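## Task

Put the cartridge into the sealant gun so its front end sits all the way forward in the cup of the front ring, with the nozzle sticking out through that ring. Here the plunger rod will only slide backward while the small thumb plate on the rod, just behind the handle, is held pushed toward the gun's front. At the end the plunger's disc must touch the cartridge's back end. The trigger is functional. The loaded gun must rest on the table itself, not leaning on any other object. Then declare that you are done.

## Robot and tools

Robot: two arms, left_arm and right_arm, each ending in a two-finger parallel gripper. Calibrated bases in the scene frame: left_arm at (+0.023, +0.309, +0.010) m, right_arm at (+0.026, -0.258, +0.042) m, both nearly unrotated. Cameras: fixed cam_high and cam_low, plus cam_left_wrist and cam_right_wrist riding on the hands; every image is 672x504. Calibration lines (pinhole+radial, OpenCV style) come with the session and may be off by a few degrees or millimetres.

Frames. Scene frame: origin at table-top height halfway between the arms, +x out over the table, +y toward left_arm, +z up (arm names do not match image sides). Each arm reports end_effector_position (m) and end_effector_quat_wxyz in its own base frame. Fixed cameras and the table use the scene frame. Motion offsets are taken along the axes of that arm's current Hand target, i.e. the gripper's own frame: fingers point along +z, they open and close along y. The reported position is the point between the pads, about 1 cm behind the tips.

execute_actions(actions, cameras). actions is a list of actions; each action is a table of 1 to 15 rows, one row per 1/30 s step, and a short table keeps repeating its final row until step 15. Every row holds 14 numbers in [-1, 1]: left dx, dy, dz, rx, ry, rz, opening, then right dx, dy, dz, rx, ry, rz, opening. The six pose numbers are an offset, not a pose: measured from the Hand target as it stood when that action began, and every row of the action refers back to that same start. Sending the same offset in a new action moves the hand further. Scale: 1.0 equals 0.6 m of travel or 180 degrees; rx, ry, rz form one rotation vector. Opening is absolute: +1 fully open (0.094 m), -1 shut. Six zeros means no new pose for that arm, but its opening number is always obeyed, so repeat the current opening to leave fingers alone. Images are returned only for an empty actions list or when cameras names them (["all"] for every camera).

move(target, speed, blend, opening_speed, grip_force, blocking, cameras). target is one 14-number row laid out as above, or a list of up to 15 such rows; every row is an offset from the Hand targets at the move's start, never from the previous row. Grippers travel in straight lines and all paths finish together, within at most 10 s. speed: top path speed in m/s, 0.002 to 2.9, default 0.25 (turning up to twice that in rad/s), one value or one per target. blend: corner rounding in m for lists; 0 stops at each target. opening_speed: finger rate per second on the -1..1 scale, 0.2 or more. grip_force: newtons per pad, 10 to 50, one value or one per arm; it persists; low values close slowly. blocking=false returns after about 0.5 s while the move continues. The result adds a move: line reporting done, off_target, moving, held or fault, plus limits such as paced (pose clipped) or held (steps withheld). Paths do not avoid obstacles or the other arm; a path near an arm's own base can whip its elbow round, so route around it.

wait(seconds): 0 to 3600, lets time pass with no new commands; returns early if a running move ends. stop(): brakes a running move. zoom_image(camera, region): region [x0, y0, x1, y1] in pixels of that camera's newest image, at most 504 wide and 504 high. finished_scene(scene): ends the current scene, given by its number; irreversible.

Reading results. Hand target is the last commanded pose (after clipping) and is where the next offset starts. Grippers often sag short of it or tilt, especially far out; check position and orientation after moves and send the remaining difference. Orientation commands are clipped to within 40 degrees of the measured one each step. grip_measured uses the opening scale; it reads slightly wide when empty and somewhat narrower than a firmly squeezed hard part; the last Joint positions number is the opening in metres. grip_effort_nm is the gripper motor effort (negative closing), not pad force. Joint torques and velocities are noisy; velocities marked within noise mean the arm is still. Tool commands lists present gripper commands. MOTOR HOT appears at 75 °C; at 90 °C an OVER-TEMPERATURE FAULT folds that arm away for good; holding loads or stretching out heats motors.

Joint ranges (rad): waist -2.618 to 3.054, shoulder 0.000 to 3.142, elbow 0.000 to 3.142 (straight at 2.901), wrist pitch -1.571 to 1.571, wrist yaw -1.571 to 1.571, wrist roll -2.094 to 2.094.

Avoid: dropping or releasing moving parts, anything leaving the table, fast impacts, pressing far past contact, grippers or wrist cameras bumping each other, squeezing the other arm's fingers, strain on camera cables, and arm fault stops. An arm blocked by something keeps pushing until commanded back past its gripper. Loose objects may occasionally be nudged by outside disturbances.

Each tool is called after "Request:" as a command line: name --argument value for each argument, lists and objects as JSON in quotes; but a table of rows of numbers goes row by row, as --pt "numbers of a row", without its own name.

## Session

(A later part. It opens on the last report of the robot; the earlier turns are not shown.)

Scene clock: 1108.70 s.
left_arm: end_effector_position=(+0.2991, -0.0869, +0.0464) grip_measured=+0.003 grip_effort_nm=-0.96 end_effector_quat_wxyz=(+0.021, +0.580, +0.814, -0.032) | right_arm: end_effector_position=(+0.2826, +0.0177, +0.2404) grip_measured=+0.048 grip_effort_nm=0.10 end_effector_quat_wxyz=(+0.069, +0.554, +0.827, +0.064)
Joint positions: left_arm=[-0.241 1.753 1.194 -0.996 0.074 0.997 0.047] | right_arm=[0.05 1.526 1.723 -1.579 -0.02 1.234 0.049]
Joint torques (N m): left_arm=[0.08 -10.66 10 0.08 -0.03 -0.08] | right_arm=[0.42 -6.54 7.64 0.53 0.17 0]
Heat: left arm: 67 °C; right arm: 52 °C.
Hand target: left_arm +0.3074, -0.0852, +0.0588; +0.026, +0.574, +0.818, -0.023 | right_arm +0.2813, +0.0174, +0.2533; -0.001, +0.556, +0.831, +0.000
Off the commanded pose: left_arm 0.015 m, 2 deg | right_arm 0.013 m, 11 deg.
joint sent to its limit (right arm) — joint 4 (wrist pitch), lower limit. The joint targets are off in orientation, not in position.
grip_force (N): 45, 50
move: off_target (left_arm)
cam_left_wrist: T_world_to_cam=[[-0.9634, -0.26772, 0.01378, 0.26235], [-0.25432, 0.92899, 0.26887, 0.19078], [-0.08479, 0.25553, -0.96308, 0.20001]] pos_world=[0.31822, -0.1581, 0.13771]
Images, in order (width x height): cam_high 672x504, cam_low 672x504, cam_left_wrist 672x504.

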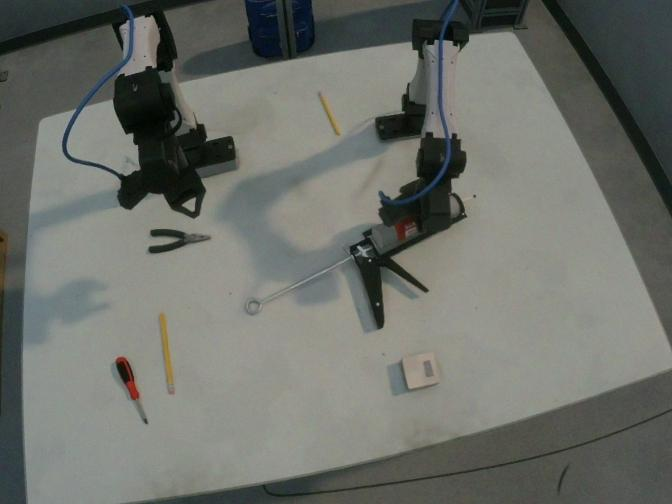

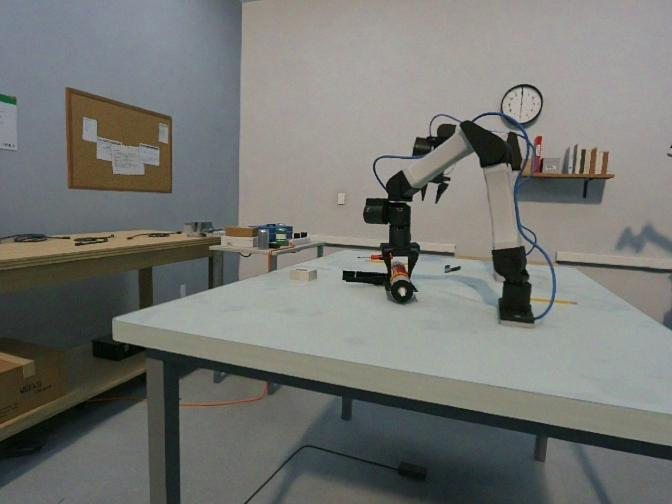

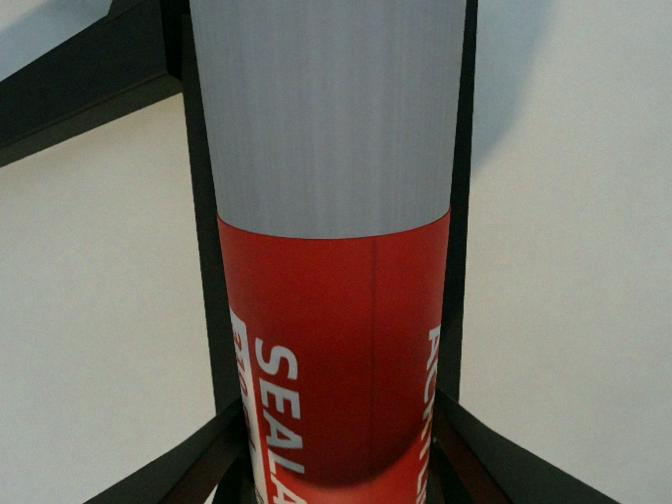

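Request:
move --pt "0.007 0.0 0.006 0 0.014 0 -0.1 0 0 0 0 0 0 0.05" --speed 0.06 --cameras '["cam_low","cam_left_wrist","cam_high"]'

Request:
zoom_image --camera "cam_high" --region '[340, 190, 480, 280]'

Scene clock: 1126.53 s.
left_arm: end_effector_position=(+0.3002, -0.0829, +0.0432) grip_measured=+0.003 grip_effort_nm=-0.96 end_effector_quat_wxyz=(+0.010, +0.576, +0.817, -0.023) | right_arm: end_effector_position=(+0.2826, +0.0177, +0.2404) grip_measured=+0.048 grip_effort_nm=0.10 end_effector_quat_wxyz=(+0.069, +0.554, +0.827, +0.064)
Joint positions: left_arm=[-0.241 1.77 1.202 -1.001 0.05 0.987 0.047] | right_arm=[0.05 1.526 1.723 -1.579 -0.02 1.234 0.049]
Joint torques (N m): left_arm=[-0.88 -10.69 10.1 -0.03 -0.19 -0.09] | right_arm=[0.42 -6.53 7.64 0.53 0.17 0]
Heat: left arm: 65 °C; right arm: 52 °C.
Hand target: left_arm +0.3060, -0.0815, +0.0550; +0.008, +0.574, +0.819, -0.010 | right_arm +0.2813, +0.0174, +0.2533; -0.001, +0.556, +0.831, +0.000
Off the commanded pose: left_arm 0.013 m, 2 deg | right_arm 0.013 m, 11 deg.
joint sent to its limit (right arm) — joint 4 (wrist pitch), lower limit. The joint targets are off in orientation, not in position.
grip_force (N): 45, 50
move: off_target (left_arm)
cam_left_wrist: T_world_to_cam=[[-0.96031, -0.27854, 0.01481, 0.2627], [-0.2619, 0.91865, 0.29578, 0.18838], [-0.09599, 0.28016, -0.95514, 0.20118]] pos_world=[0.32093, -0.15625, 0.13255]
Images, in order (width x height): cam_high 672x504, cam_low 672x504, cam_left_wrist 672x504.

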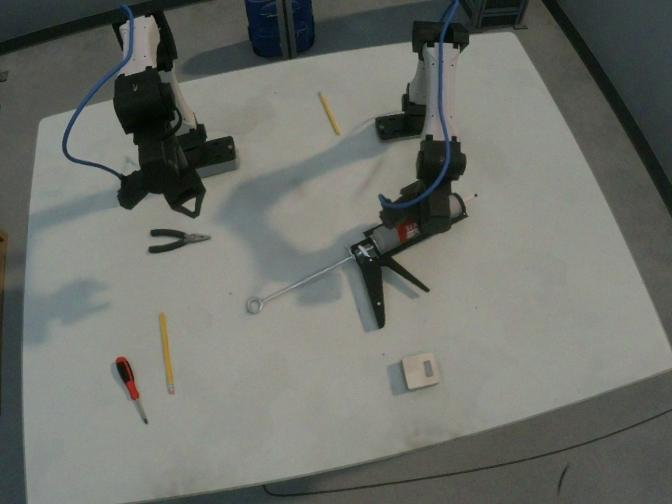

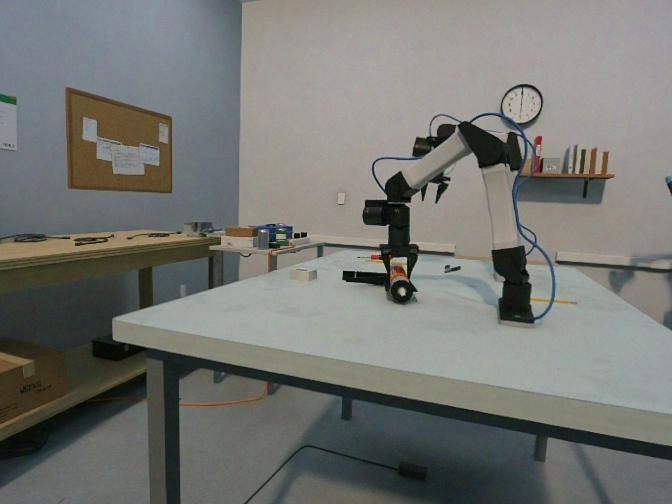

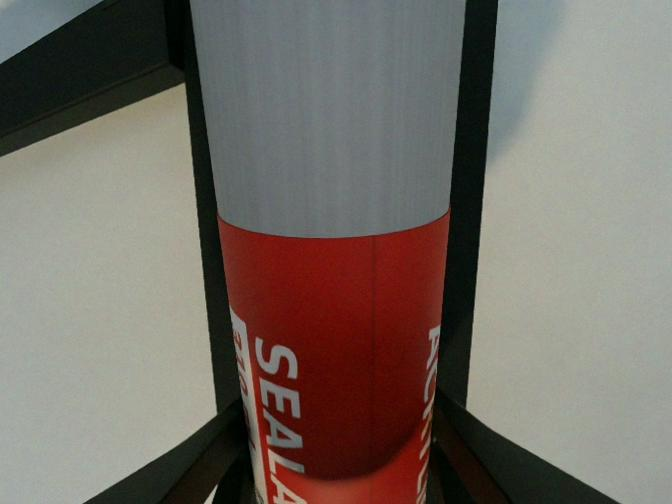

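Scaled by 3.600.

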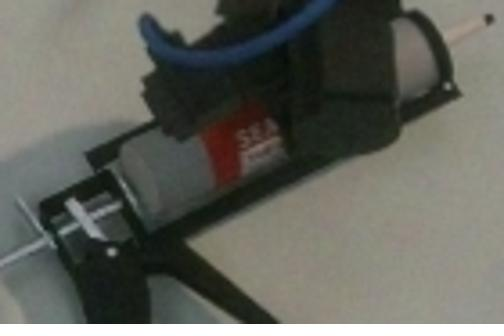

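Request:
move --pt "0.004 -0.001 0.004 0 0.022 0 -0.1 0 0 0 0 0 0 0.05" --speed 0.06 --cameras '["cam_low","cam_left_wrist","cam_high"]'

Request:
zoom_image --camera "cam_high" --region '[340, 190, 480, 280]'

Request:
zoom_image --camera "cam_low" --region '[340, 220, 460, 320]'

Scene clock: 1136.23 s.
left_arm: end_effector_position=(+0.2997, -0.0823, +0.0394) grip_measured=+0.003 grip_effort_nm=-0.96 end_effector_quat_wxyz=(-0.016, +0.576, +0.817, -0.006) | right_arm: end_effector_position=(+0.2826, +0.0177, +0.2404) grip_measured=+0.048 grip_effort_nm=0.10 end_effector_quat_wxyz=(+0.069, +0.554, +0.827, +0.064)
Joint positions: left_arm=[-0.267 1.804 1.228 -1.029 0.002 0.961 0.047] | right_arm=[0.05 1.526 1.723 -1.579 -0.02 1.234 0.049]
Joint torques (N m): left_arm=[-0.96 -11.12 9.88 -0.21 -0.26 -0.15] | right_arm=[0.42 -6.53 7.64 0.52 0.17 0]
Heat: left arm: 65 °C; right arm: 51 °C.
Hand target: left_arm +0.3047, -0.0795, +0.0525; -0.020, +0.574, +0.819, +0.010 | right_arm +0.2813, +0.0174, +0.2533; -0.001, +0.556, +0.831, +0.000
Off the commanded pose: left_arm 0.014 m, 2 deg | right_arm 0.013 m, 11 deg.
joint sent to its limit (right arm) — joint 4 (wrist pitch), lower limit. The joint targets are off in orientation, not in position.
grip_force (N): 45, 50
move: off_target (left_arm)
cam_left_wrist: T_world_to_cam=[[-0.96036, -0.27804, 0.01994, 0.26223], [-0.25344, 0.9007, 0.35286, 0.18266], [-0.11607, 0.33382, -0.93546, 0.20696]] pos_world=[0.32215, -0.1607, 0.12392]
Images, in order (width x height): cam_high 672x504, cam_low 672x504, cam_left_wrist 672x504.

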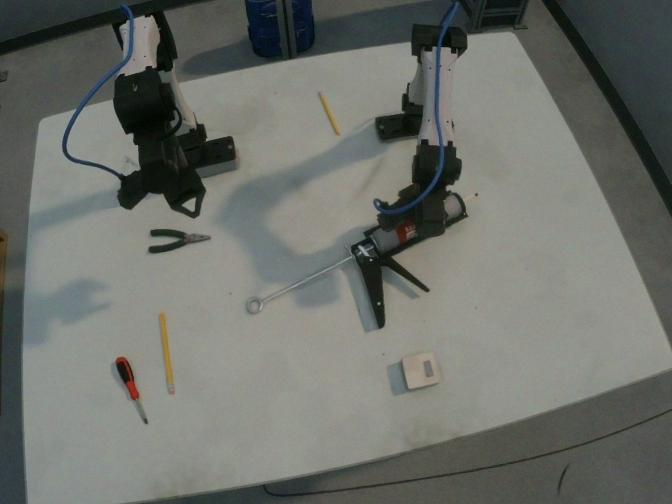

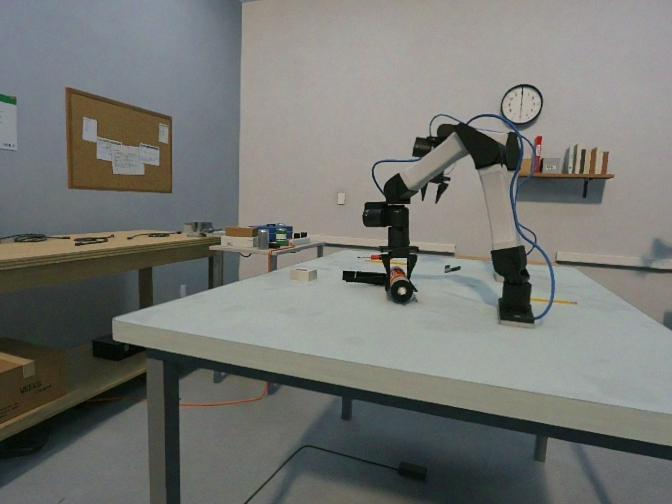

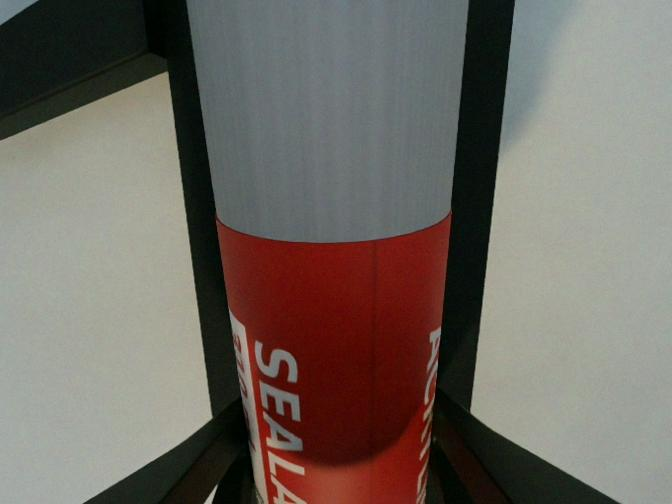

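Scaled by 3.600.

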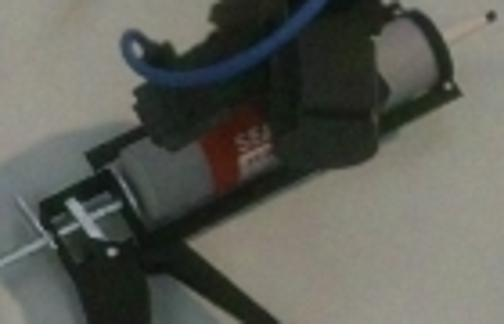

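Scaled by 4.200.

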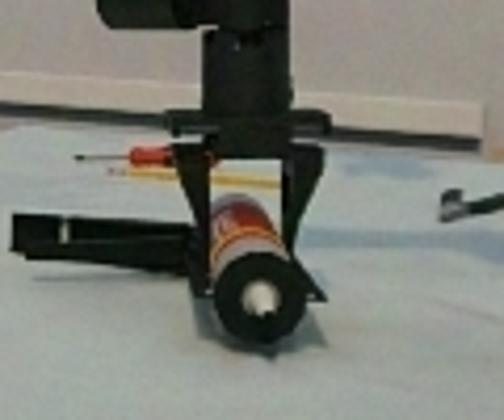

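Request:
move --pt "0 0 -0.005 0 0 0 0.4 0 0 0 0 0 0 0.05" --opening_speed 0.5 --speed 0.05

Request:
move --pt "0 0 -0.15 0 0 0 0.5 0 0 0 0 0 0 0.05" --speed 0.12 --cameras '["cam_low","cam_left_wrist","cam_high"]'

Request:
zoom_image --camera "cam_high" --region '[340, 190, 480, 280]'

Scene clock: 1143.53 s.
left_arm: end_effector_position=(+0.2996, -0.0779, +0.0478) grip_measured=+0.398 grip_effort_nm=0.07 end_effector_quat_wxyz=(-0.028, +0.575, +0.817, +0.003) | right_arm: end_effector_position=(+0.2826, +0.0177, +0.2404) grip_measured=+0.048 grip_effort_nm=0.10 end_effector_quat_wxyz=(+0.069, +0.554, +0.827, +0.064)
Joint positions: left_arm=[-0.268 1.804 1.262 -1.079 -0.025 0.958 0.066] | right_arm=[0.05 1.526 1.723 -1.579 -0.02 1.234 0.049]
Joint torques (N m): left_arm=[-0.77 -11.32 7.95 0.16 -0.06 -0.1] | right_arm=[0.4 -6.54 7.64 0.52 0.17 0]
Heat: left arm: 65 °C; right arm: 51 °C.
Hand target: left_arm +0.3048, -0.0796, +0.0555; -0.020, +0.574, +0.819, +0.010 | right_arm +0.2813, +0.0174, +0.2533; -0.001, +0.556, +0.831, +0.000
Off the commanded pose: left_arm 0.009 m, 1 deg | right_arm 0.013 m, 11 deg.
joint sent to its limit (right arm) — joint 4 (wrist pitch), lower limit. The joint targets are off in orientation, not in position.
grip_force (N): 45, 50
move: done

Scene clock: 1145.13 s.
left_arm: end_effector_position=(+0.3044, -0.0810, +0.1358) grip_measured=+0.498 grip_effort_nm=0.07 end_effector_quat_wxyz=(-0.029, +0.574, +0.818, +0.003) | right_arm: end_effector_position=(+0.2826, +0.0177, +0.2404) grip_measured=+0.048 grip_effort_nm=0.10 end_effector_quat_wxyz=(+0.069, +0.554, +0.827, +0.064)
Joint positions: left_arm=[-0.274 1.786 1.593 -1.432 -0.025 0.949 0.07] | right_arm=[0.05 1.526 1.723 -1.579 -0.02 1.234 0.049]
Joint torques (N m): left_arm=[-1.09 -11.95 8.65 0.15 -0.02 -0.11] | right_arm=[0.42 -6.54 7.64 0.53 0.17 0]
Heat: left arm: 65 °C; right arm: 51 °C.
Hand target: left_arm +0.3067, -0.0830, +0.1454; -0.020, +0.574, +0.819, +0.010 | right_arm +0.2813, +0.0174, +0.2533; -0.001, +0.556, +0.831, +0.000
Off the commanded pose: left_arm 0.010 m, 1 deg | right_arm 0.013 m, 11 deg.
joint sent to its limit (right arm) — joint 4 (wrist pitch), lower limit. The joint targets are off in orientation, not in position.
grip_force (N): 45, 50
move: done
cam_left_wrist: T_world_to_cam=[[-0.95881, -0.2831, 0.02295, 0.26393], [-0.25301, 0.88804, 0.38389, 0.14325], [-0.12907, 0.36227, -0.92309, 0.30183]] pos_world=[0.32826, -0.16184, 0.21756]
Images, in order (width x height): cam_high 672x504, cam_low 672x504, cam_left_wrist 672x504.

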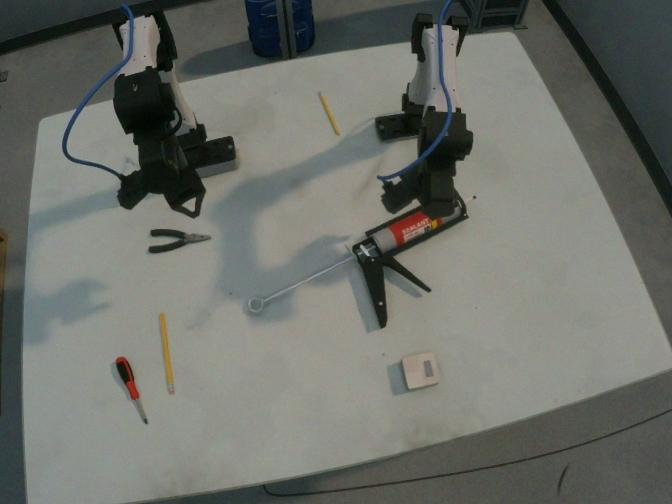

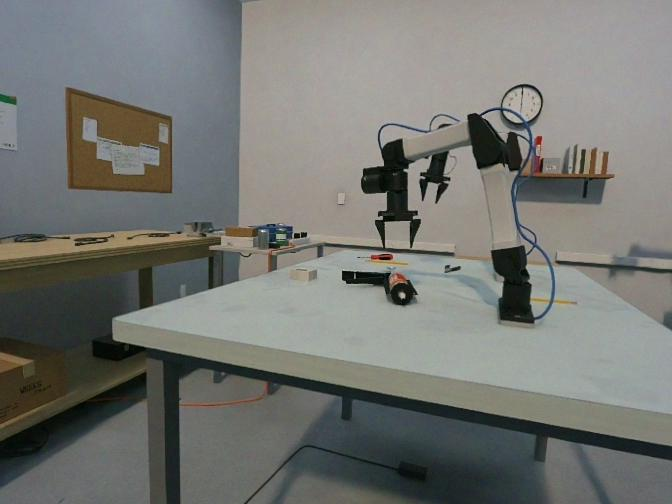

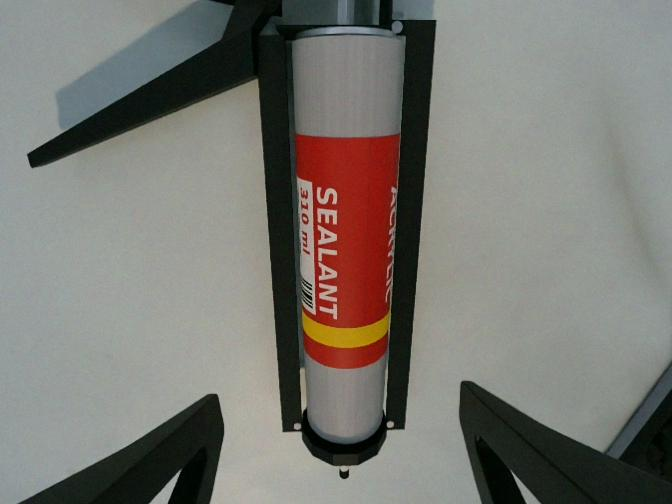

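Scaled by 3.600.

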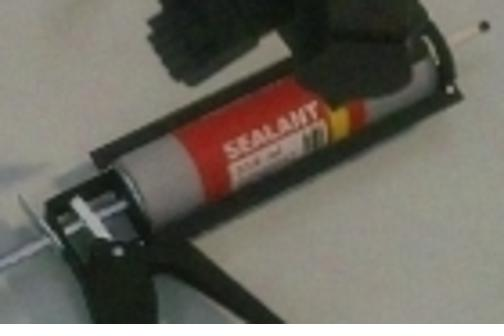

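Request:
zoom_image --camera "cam_left_wrist" --region '[260, 380, 430, 490]'

Request:
zoom_image --camera "cam_left_wrist" --region '[230, 0, 450, 150]'

Scaled by 2.965.

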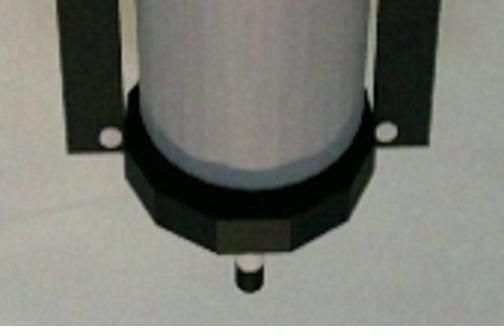

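Scaled by 2.291.

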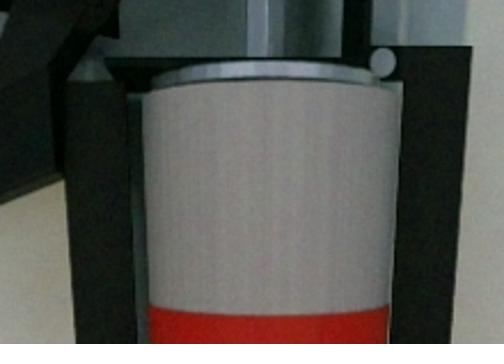

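Request:
move --pt "-0.202 0.083 -0.06 0 0 -0.47 0.9 0 0 0 0 0 0 0.05" --speed 0.25 --cameras '["cam_left_wrist","cam_high"]'

Scene clock: 1175.97 s.
left_arm: end_effector_position=(+0.3934, -0.1788, +0.1782) grip_measured=+0.898 grip_effort_nm=0.07 end_effector_quat_wxyz=(+0.062, -0.121, +0.990, -0.024) | right_arm: end_effector_position=(+0.2826, +0.0177, +0.2404) grip_measured=+0.048 grip_effort_nm=0.10 end_effector_quat_wxyz=(+0.069, +0.554, +0.827, +0.064)
Joint positions: left_arm=[-0.437 2.148 2.269 -1.562 -0.025 -0.678 0.089] | right_arm=[0.05 1.526 1.723 -1.579 -0.02 1.234 0.049]
Joint torques (N m): left_arm=[-0.77 -12.33 8.49 0.56 -0.07 -0.17] | right_arm=[0.42 -6.54 7.62 0.52 0.17 0]
Heat: left arm: 64 °C; right arm: 51 °C.
Hand target: left_arm +0.3955, -0.1814, +0.1758; -0.008, -0.126, +0.992, +0.020 | right_arm +0.2813, +0.0174, +0.2533; -0.001, +0.556, +0.831, +0.000
Off the commanded pose: left_arm 0.004 m, 10 deg | right_arm 0.013 m, 11 deg.
joint sent to its limit (left arm) — joint 4 (wrist pitch), lower limit. The joint targets are off in orientation, not in position.
joint sent to its limit (right arm) — joint 4 (wrist pitch), lower limit. The joint targets are off in orientation, not in position.
grip_force (N): 45, 50
move: off_target (left_arm)
cam_left_wrist: T_world_to_cam=[[0.17937, -0.98272, 0.04574, -0.25634], [-0.96096, -0.16507, 0.22206, 0.35539], [-0.21067, -0.08378, -0.97396, 0.3492]] pos_world=[0.46106, -0.16399, 0.27292]
Images, in order (width x height): cam_high 672x504, cam_left_wrist 672x504.

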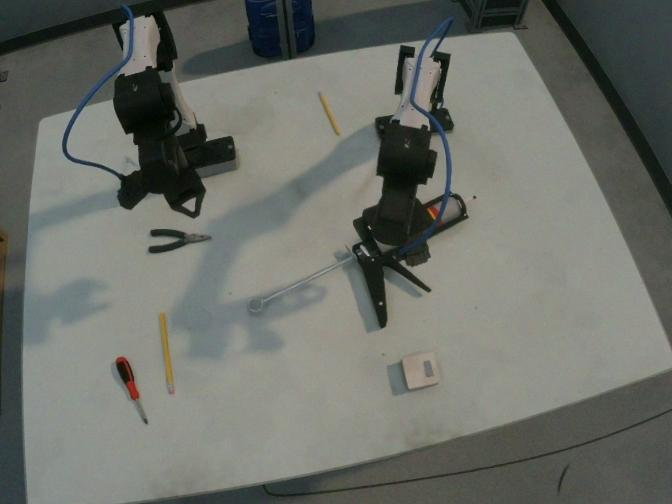

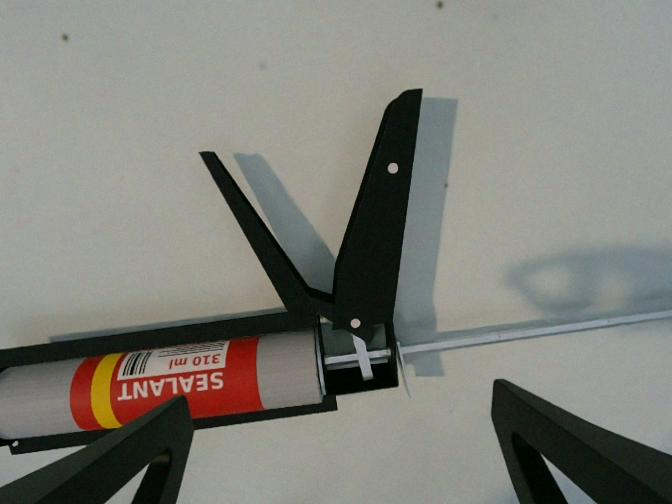

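Request:
move --pt "-0.0082 -0.0117 0.126 0 0 -0.065 1.0 0 0 0 0 0 0 0.05" --speed 0.15 --cameras '["cam_left_wrist"]'

Scene clock: 1213.33 s.
left_arm: end_effector_position=(+0.3992, -0.1815, +0.1101) grip_measured=+0.998 grip_effort_nm=0.07 end_effector_quat_wxyz=(-0.001, -0.223, +0.975, +0.017) | right_arm: end_effector_position=(+0.2826, +0.0177, +0.2404) grip_measured=+0.048 grip_effort_nm=0.10 end_effector_quat_wxyz=(+0.069, +0.554, +0.827, +0.064)
Joint positions: left_arm=[-0.437 2.303 2.255 -1.545 -0.025 -0.886 0.094] | right_arm=[0.05 1.526 1.723 -1.579 -0.02 1.234 0.049]
Joint torques (N m): left_arm=[-0.83 -14.01 5.34 0.46 -0.08 -0.19] | right_arm=[0.4 -6.53 7.64 0.52 0.16 0]
Heat: left arm: 72 °C; right arm: 51 °C.
Hand target: left_arm +0.4004, -0.1840, +0.0999; -0.006, -0.227, +0.974, +0.021 | right_arm +0.2813, +0.0174, +0.2533; -0.001, +0.556, +0.831, +0.000
Off the commanded pose: left_arm 0.011 m, 1 deg | right_arm 0.013 m, 11 deg.
joint sent to its limit (right arm) — joint 4 (wrist pitch), lower limit. The joint targets are off in orientation, not in position.
grip_force (N): 45, 50
move: off_target (left_arm)
cam_left_wrist: T_world_to_cam=[[0.37909, -0.92437, -0.04272, -0.31628], [-0.86633, -0.37075, 0.33469, 0.28806], [-0.32522, -0.08987, -0.94136, 0.32496]] pos_world=[0.47514, -0.15635, 0.19598]

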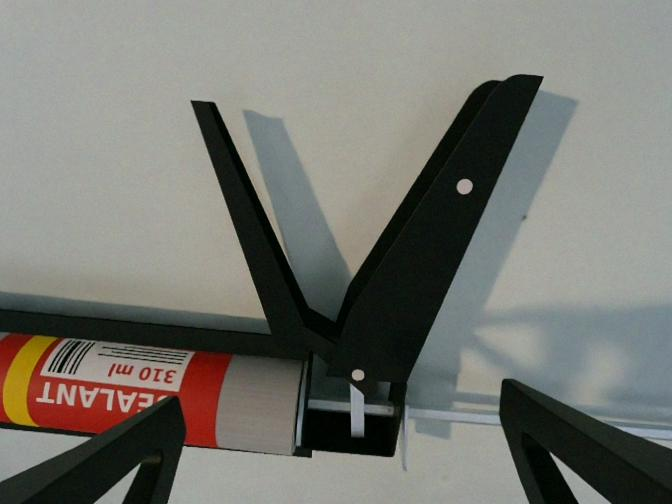

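Request:
move --pt "0.0145 -0.0053 0.075 0 0 0 1.0 0 0 0 0 0 0 0.05" --speed 0.15 --cameras '["cam_left_wrist"]'

Scene clock: 1238.70 s.
left_arm: end_effector_position=(+0.3932, -0.1866, +0.0519) grip_measured=+0.998 grip_effort_nm=0.07 end_effector_quat_wxyz=(-0.013, -0.223, +0.974, +0.026) | right_arm: end_effector_position=(+0.2826, +0.0177, +0.2404) grip_measured=+0.048 grip_effort_nm=0.10 end_effector_quat_wxyz=(+0.069, +0.554, +0.827, +0.064)
Joint positions: left_arm=[-0.453 2.303 2.022 -1.343 -0.025 -0.904 0.094] | right_arm=[0.05 1.526 1.723 -1.579 -0.02 1.234 0.049]
Joint torques (N m): left_arm=[-1.03 -17.62 4.46 0.35 -0.1 -0.15] | right_arm=[0.4 -6.54 7.65 0.53 0.17 0]
Heat: left arm: 75 °C; right arm: 51 °C. Fold the left arm in close to its base, or ease its load, before you think long.
Hand target: left_arm +0.3930, -0.1889, +0.0548; -0.006, -0.227, +0.974, +0.021 | right_arm +0.2813, +0.0174, +0.2533; -0.001, +0.556, +0.831, +0.000
Off the commanded pose: left_arm 0.004 m, 1 deg | right_arm 0.013 m, 11 deg.
MOTOR HOT: joint 2 (shoulder) of the left arm reports 75 °C; the controller's stop level is 90 °C. To cool a motor, set the load down, stop pushing, or move to a pose that needs little force.
joint sent to its limit (right arm) — joint 4 (wrist pitch), lower limit. The joint targets are off in orientation, not in position.
grip_force (N): 45, 50
move: done
cam_left_wrist: T_world_to_cam=[[0.3786, -0.92321, -0.06596, -0.31961], [-0.85642, -0.37645, 0.35332, 0.29453], [-0.35102, -0.07728, -0.93317, 0.2798]] pos_world=[0.47147, -0.16257, 0.13595]

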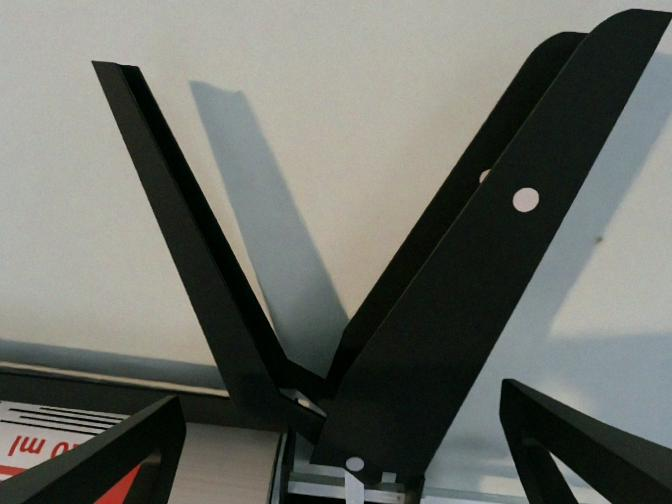

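Request:
zoom_image --camera "cam_left_wrist" --region '[0, 300, 300, 504]'

Scaled by 1.680.

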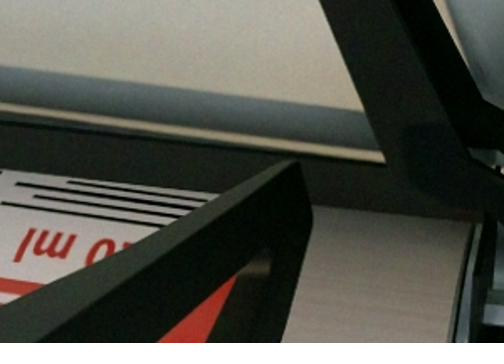

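Request:
move --pt "-0.0167 -0.0035 0 0 0 0 1.0 0 0 0 0 0 0 0.05" --pt "-0.0167 -0.0035 0.035 0 0 0 1.0 0 0 0 0 0 0 0.05" --speed 0.08 --cameras '["cam_left_wrist"]'

Scene clock: 1288.33 s.
left_arm: end_effector_position=(+0.2424, -0.0014, +0.1206) grip_measured=+0.998 grip_effort_nm=-0.02 end_effector_quat_wxyz=(+0.627, -0.016, +0.778, -0.013) | right_arm: end_effector_position=(+0.2826, +0.0177, +0.2404) grip_measured=+0.048 grip_effort_nm=0.10 end_effector_quat_wxyz=(+0.069, +0.554, +0.827, +0.064)
Joint positions: left_arm=[-0.019 -0.016 0 -0.23 -0.019 -0.046 0.094] | right_arm=[0.05 1.526 1.723 -1.579 -0.02 1.234 0.049]
Joint torques (N m): left_arm=[-0.53 -0.39 0.01 0.06 -0.02 -0.01] | right_arm=[0.4 -6.56 7.64 0.53 0.17 0]
Heat: left arm: 85 °C; right arm: 51 °C.
Hand target: left_arm +0.2424, -0.0014, +0.1206; +0.627, -0.016, +0.778, -0.013 (not the last commanded pose) | right_arm +0.2813, +0.0174, +0.2533; -0.001, +0.556, +0.831, +0.000
Tool commands: left_gripper/opening=+0.99832 right_gripper/opening=+0.05
Off the commanded pose: right_arm 0.013 m, 11 deg.
OVER-TEMPERATURE FAULT: ARM FOLDED TO REST. Before this call, joint 2 (shoulder) of the left arm reached 90 °C. The left arm's motors are now idle, so it may still sink, and the gripper idles too, so what it holds may stay or slip. The left arm ran none of this call's commands. The stop is over, but the left arm and its gripper will run no more commands in this scene. This fault puts only its own arm into a fault stop.
MOTOR HOT: still on. Joint 2 (shoulder) of the left arm reports 85 °C.
joint sent to its limit (right arm) — joint 4 (wrist pitch), lower limit.
grip_force (N): 45, 50
move: fault (left_arm)
cam_left_wrist: T_world_to_cam=[[0.00508, -0.99978, -0.0204, -0.0021], [-0.53015, 0.0146, -0.84778, 0.2771], [0.84789, 0.01512, -0.52996, -0.03375]] pos_world=[0.17553, -0.00564, 0.217]

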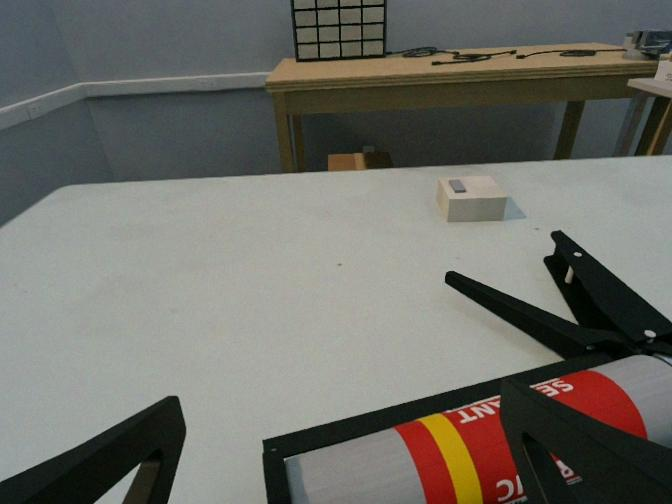

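Request:
execute_actions --actions '[]'

Scene clock: 1292.93 s.
left_arm: end_effector_position=(+0.2424, -0.0014, +0.1206) grip_measured=+0.998 grip_effort_nm=-0.02 end_effector_quat_wxyz=(+0.627, -0.016, +0.778, -0.013) | right_arm: end_effector_position=(+0.2826, +0.0177, +0.2404) grip_measured=+0.048 grip_effort_nm=0.10 end_effector_quat_wxyz=(+0.069, +0.554, +0.827, +0.064)
Joint positions: left_arm=[-0.019 -0.016 0 -0.23 -0.019 -0.046 0.094] | right_arm=[0.05 1.526 1.723 -1.579 -0.02 1.234 0.049]
Joint velocities: within noise
Joint torques (N m): left_arm=[-0.59 -0.25 0.14 0.06 -0.01 0.01] | right_arm=[0.4 -6.53 7.62 0.53 0.17 0]
Heat: left arm: 81 °C; right arm: 51 °C.
Hand target: left_arm +0.2424, -0.0014, +0.1206; +0.627, -0.016, +0.778, -0.013 (not the last commanded pose) | right_arm +0.2813, +0.0174, +0.2533; -0.001, +0.556, +0.831, +0.000
Tool commands: left_gripper/opening=+0.99832 right_gripper/opening=+0.05
Off the commanded pose: right_arm 0.013 m, 11 deg.
OVER-TEMPERATURE FAULT: ARM FOLDED TO REST. As an earlier result told, the left arm's stop is over, but it will run no more commands in this scene.
MOTOR HOT: still on. Joint 2 (shoulder) of the left arm reports 81 °C.
grip_force (N): 45, 50
camera_calibration:
cam_left_wrist: T_world_to_cam=[[0.00508, -0.99978, -0.0204, -0.0021], [-0.53015, 0.0146, -0.84778, 0.2771], [0.84789, 0.01512, -0.52996, -0.03375]] pos_world=[0.17553, -0.00564, 0.217]
cam_right_wrist: T_world_to_cam=[[-0.92544, -0.33424, -0.17845, 0.30727], [-0.37534, 0.87306, 0.31125, 0.06376], [0.05176, 0.35503, -0.93342, 0.31007]] pos_world=[0.29224, -0.06305, 0.32441]

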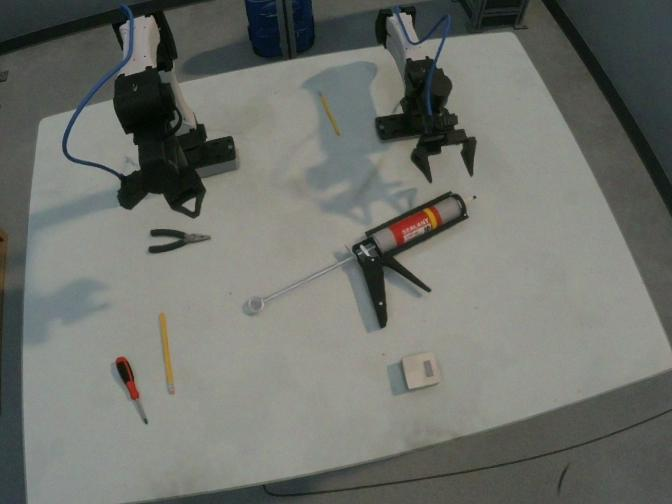

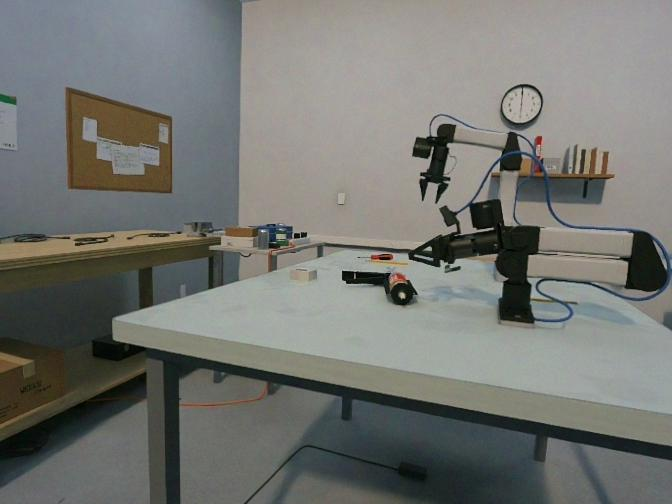

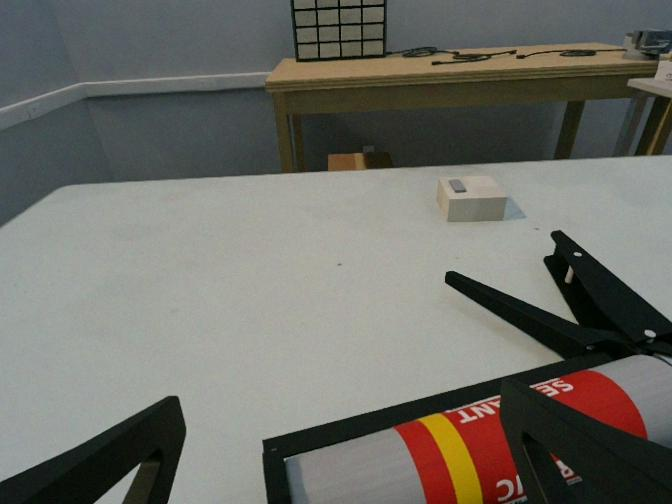

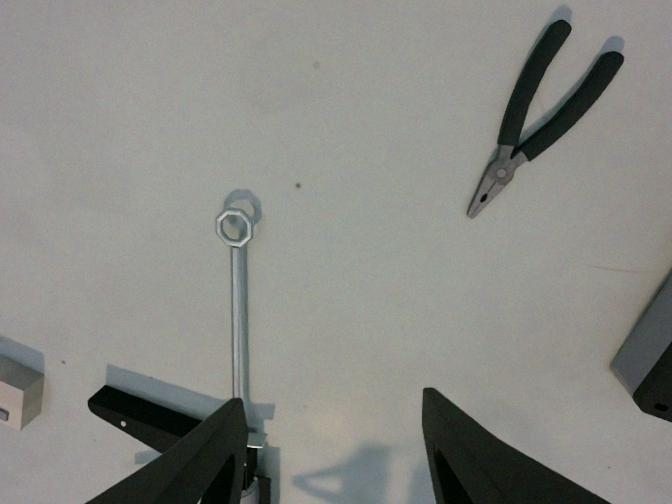

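Request:
move --pt "0.0117 0.221 0.2 0 0 0.03 0 0.0117 0.221 0.2 0 0 0.03 0.1" --speed 0.2 --cameras '["cam_right_wrist","cam_high"]'

Scene clock: 1362.10 s.
left_arm: end_effector_position=(+0.2424, -0.0014, +0.1206) grip_measured=+0.998 grip_effort_nm=-0.02 end_effector_quat_wxyz=(+0.627, -0.016, +0.778, -0.013) | right_arm: end_effector_position=(+0.3983, +0.0734, +0.1318) grip_measured=+0.098 grip_effort_nm=0.10 end_effector_quat_wxyz=(-0.005, +0.594, +0.805, +0.004)
Joint positions: left_arm=[-0.019 -0.016 0 -0.23 -0.019 -0.046 0.094] | right_arm=[0.177 2.113 2.033 -1.492 -0.012 1.449 0.052]
Joint torques (N m): left_arm=[-0.25 -0.38 -0.2 0.04 0.02 -0.04] | right_arm=[0.14 -8.27 7.92 0.1 0.11 0.01]
Heat: left arm: 56 °C; right arm: 51 °C.
Hand target: left_arm +0.2424, -0.0014, +0.1206; +0.627, -0.016, +0.778, -0.013 (not the last commanded pose) | right_arm +0.4009, +0.0747, +0.1332; -0.001, +0.594, +0.804, +0.000
Tool commands: left_gripper/opening=+0.99832 right_gripper/opening=+0.1
Off the commanded pose: right_arm 0.003 m, 1 deg.
OVER-TEMPERATURE FAULT: ARM FOLDED TO REST. As an earlier result told, the left arm's stop is over, but it will run no more commands in this scene. The left arm ran none of this call's commands.
MOTOR HOT: cleared for the motors of the left arm.
grip_force (N): 45, 50
move: fault (left_arm)
cam_right_wrist: T_world_to_cam=[[-0.96801, -0.25083, 0.00654, 0.40003], [-0.2316, 0.9032, 0.36136, 0.02629], [-0.09655, 0.34829, -0.9324, 0.24239]] pos_world=[0.41672, -0.00783, 0.21388]
Images, in order (width x height): cam_high 672x504, cam_right_wrist 672x504.

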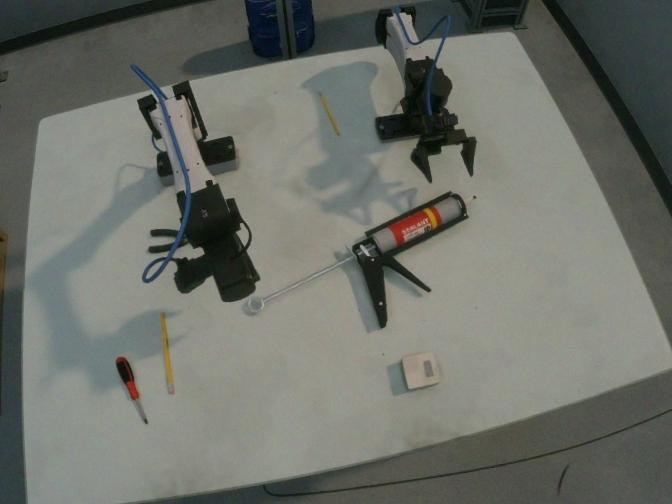

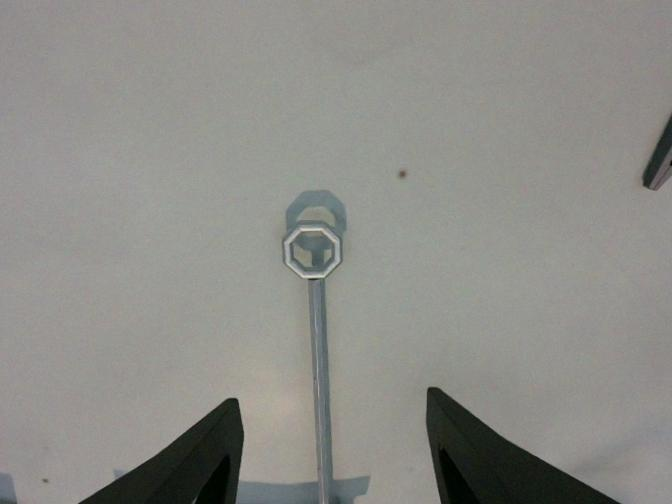

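Request:
move --pt "0 0 0 0 0 0 0 -0.003 0.018 0.15 0 0 0 0.4" --speed 0.15 --cameras '["cam_right_wrist"]'

Scene clock: 1372.33 s.
left_arm: end_effector_position=(+0.2424, -0.0014, +0.1206) grip_measured=+0.998 grip_effort_nm=-0.02 end_effector_quat_wxyz=(+0.627, -0.016, +0.778, -0.013) | right_arm: end_effector_position=(+0.4091, +0.0753, +0.0483) grip_measured=+0.398 grip_effort_nm=0.10 end_effector_quat_wxyz=(-0.006, +0.594, +0.804, +0.003)
Joint positions: left_arm=[-0.019 -0.016 0 -0.23 -0.019 -0.046 0.094] | right_arm=[0.177 2.162 1.777 -1.189 -0.012 1.449 0.066]
Joint torques (N m): left_arm=[-0.42 -0.38 0.16 0.05 -0.02 -0.01] | right_arm=[0.06 -8.75 5.59 0.32 0.11 0.01]
Heat: left arm: 55 °C; right arm: 53 °C.
Hand target: left_arm +0.2424, -0.0014, +0.1206; +0.627, -0.016, +0.778, -0.013 | right_arm +0.4117, +0.0762, +0.0431; -0.001, +0.594, +0.804, +0.000
Tool commands: left_gripper/opening=+0.99832 right_gripper/opening=+0.4
Off the commanded pose: right_arm 0.006 m, 1 deg.
OVER-TEMPERATURE FAULT: ARM FOLDED TO REST. As an earlier result told, the left arm's stop is over, but it will run no more commands in this scene. The left arm ran none of this call's commands.
grip_force (N): 45, 50
move: fault (left_arm)
cam_right_wrist: T_world_to_cam=[[-0.96809, -0.25045, 0.00885, 0.41136], [-0.23041, 0.90343, 0.36157, 0.05668], [-0.09855, 0.34799, -0.9323, 0.16564]] pos_world=[0.42762, -0.00583, 0.13029]

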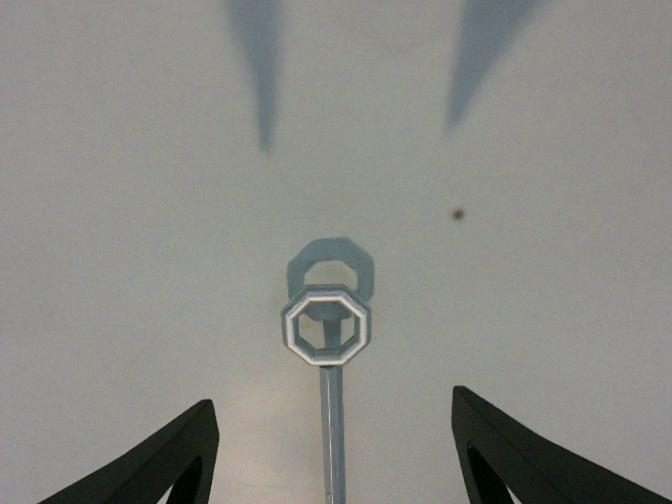

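Request:
move --pt "0 0 0 0 0 0 0 -0.0045 0.004 0.102 0 0 0 0.4" --pt "0 0 0 0 0 0 0 -0.0045 0.004 0.102 0 0 0 -0.4" --speed 0.12 --cameras '["cam_right_wrist"]'

Scene clock: 1383.20 s.
left_arm: end_effector_position=(+0.2424, -0.0014, +0.1206) grip_measured=+0.998 grip_effort_nm=-0.02 end_effector_quat_wxyz=(+0.627, -0.016, +0.778, -0.013) | right_arm: end_effector_position=(+0.4126, +0.0760, -0.0123) grip_measured=-0.275 grip_effort_nm=-1.03 end_effector_quat_wxyz=(-0.005, +0.594, +0.804, +0.004)
Joint positions: left_arm=[-0.019 -0.016 0 -0.23 -0.019 -0.046 0.094] | right_arm=[0.177 2.235 1.648 -0.985 -0.012 1.449 0.034]
Joint torques (N m): left_arm=[-0.43 -0.49 0.08 0.04 -0.05 0] | right_arm=[-0.39 -8.77 5.27 0.34 0.12 -0.04]
Heat: left arm: 54 °C; right arm: 56 °C.
Hand target: left_arm +0.2424, -0.0014, +0.1206; +0.627, -0.016, +0.778, -0.013 | right_arm +0.4146, +0.0744, -0.0181; -0.001, +0.594, +0.804, +0.000
Tool commands: left_gripper/opening=+0.99832 right_gripper/opening=-0.4
Off the commanded pose: right_arm 0.006 m, 1 deg.
OVER-TEMPERATURE FAULT: ARM FOLDED TO REST. As an earlier result told, the left arm's stop is over, but it will run no more commands in this scene. The left arm ran none of this call's commands.
grip_force (N): 45, 50
move: fault (left_arm)
cam_right_wrist: T_world_to_cam=[[-0.9681, -0.25048, 0.00733, 0.41545], [-0.23099, 0.90334, 0.36141, 0.07906], [-0.09715, 0.34818, -0.93238, 0.10876]] pos_world=[0.43102, -0.00523, 0.06979]

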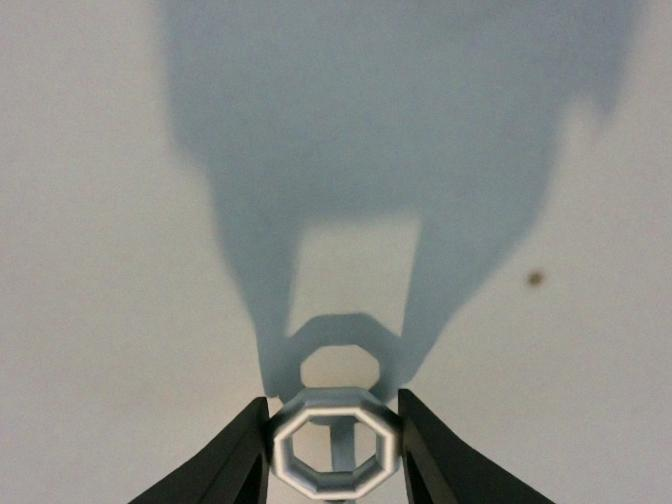

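Request:
move --pt "0 0 0 0 0 0 0 -0.2118 -0.1865 0 0 0 0 -0.4" --speed 0.08 --cameras '["cam_right_wrist","cam_high"]'

Scene clock: 1396.13 s.
left_arm: end_effector_position=(+0.2424, -0.0014, +0.1206) grip_measured=+0.998 grip_effort_nm=-0.02 end_effector_quat_wxyz=(+0.627, -0.016, +0.778, -0.013) | right_arm: end_effector_position=(+0.3490, -0.0655, -0.0211) grip_measured=-0.275 grip_effort_nm=-1.03 end_effector_quat_wxyz=(-0.020, +0.612, +0.790, +0.020)
Joint positions: left_arm=[-0.019 -0.016 0 -0.23 -0.019 -0.046 0.094] | right_arm=[-0.212 2.039 1.291 -0.842 -0.053 1.107 0.034]
Joint torques (N m): left_arm=[-0.44 -0.27 -0.14 0.09 -0.03 -0.03] | right_arm=[-1.73 -9.8 3.62 0.29 0.51 -0.62]
Heat: left arm: 53 °C; right arm: 59 °C.
Hand target: left_arm +0.2424, -0.0014, +0.1206; +0.627, -0.016, +0.778, -0.013 | right_arm +0.3450, -0.0799, -0.0182; -0.001, +0.594, +0.804, +0.000
Tool commands: left_gripper/opening=+0.99832 right_gripper/opening=-0.4
Off the commanded pose: right_arm 0.015 m, 4 deg.
OVER-TEMPERATURE FAULT: ARM FOLDED TO REST. As an earlier result told, the left arm's stop is over, but it will run no more commands in this scene. The left arm ran none of this call's commands.
grip_force (N): 45, 50
move: fault (left_arm), off_target (right_arm)
cam_right_wrist: T_world_to_cam=[[-0.97879, -0.20484, 0.00177, 0.32511], [-0.18685, 0.89631, 0.40213, 0.18038], [-0.08396, 0.39327, -0.91558, 0.14239]] pos_world=[0.36388, -0.15108, 0.05725]
Images, in order (width x height): cam_high 672x504, cam_right_wrist 672x504.

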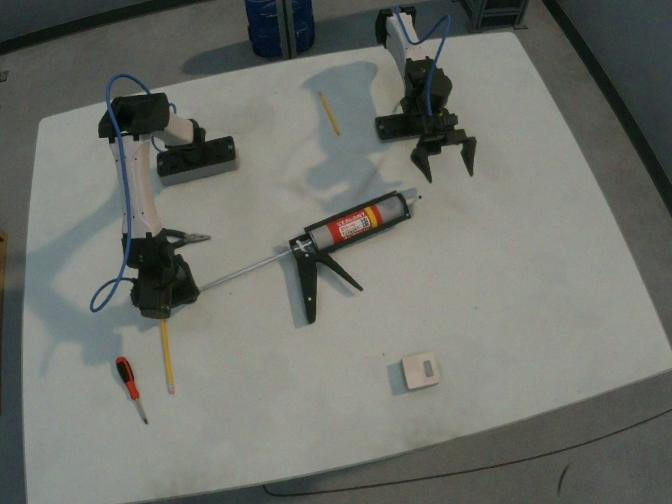

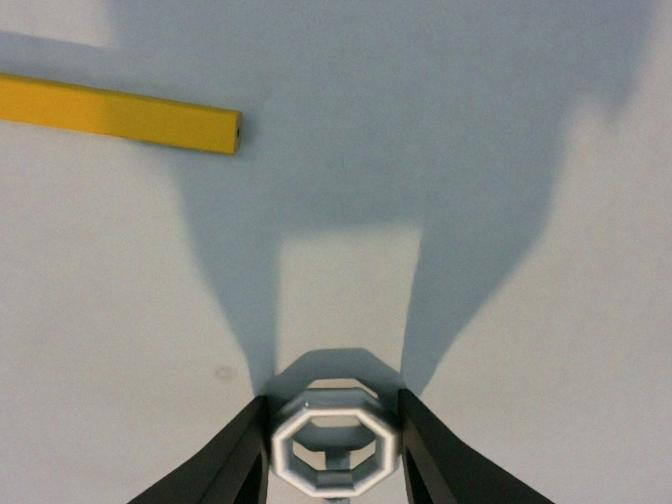

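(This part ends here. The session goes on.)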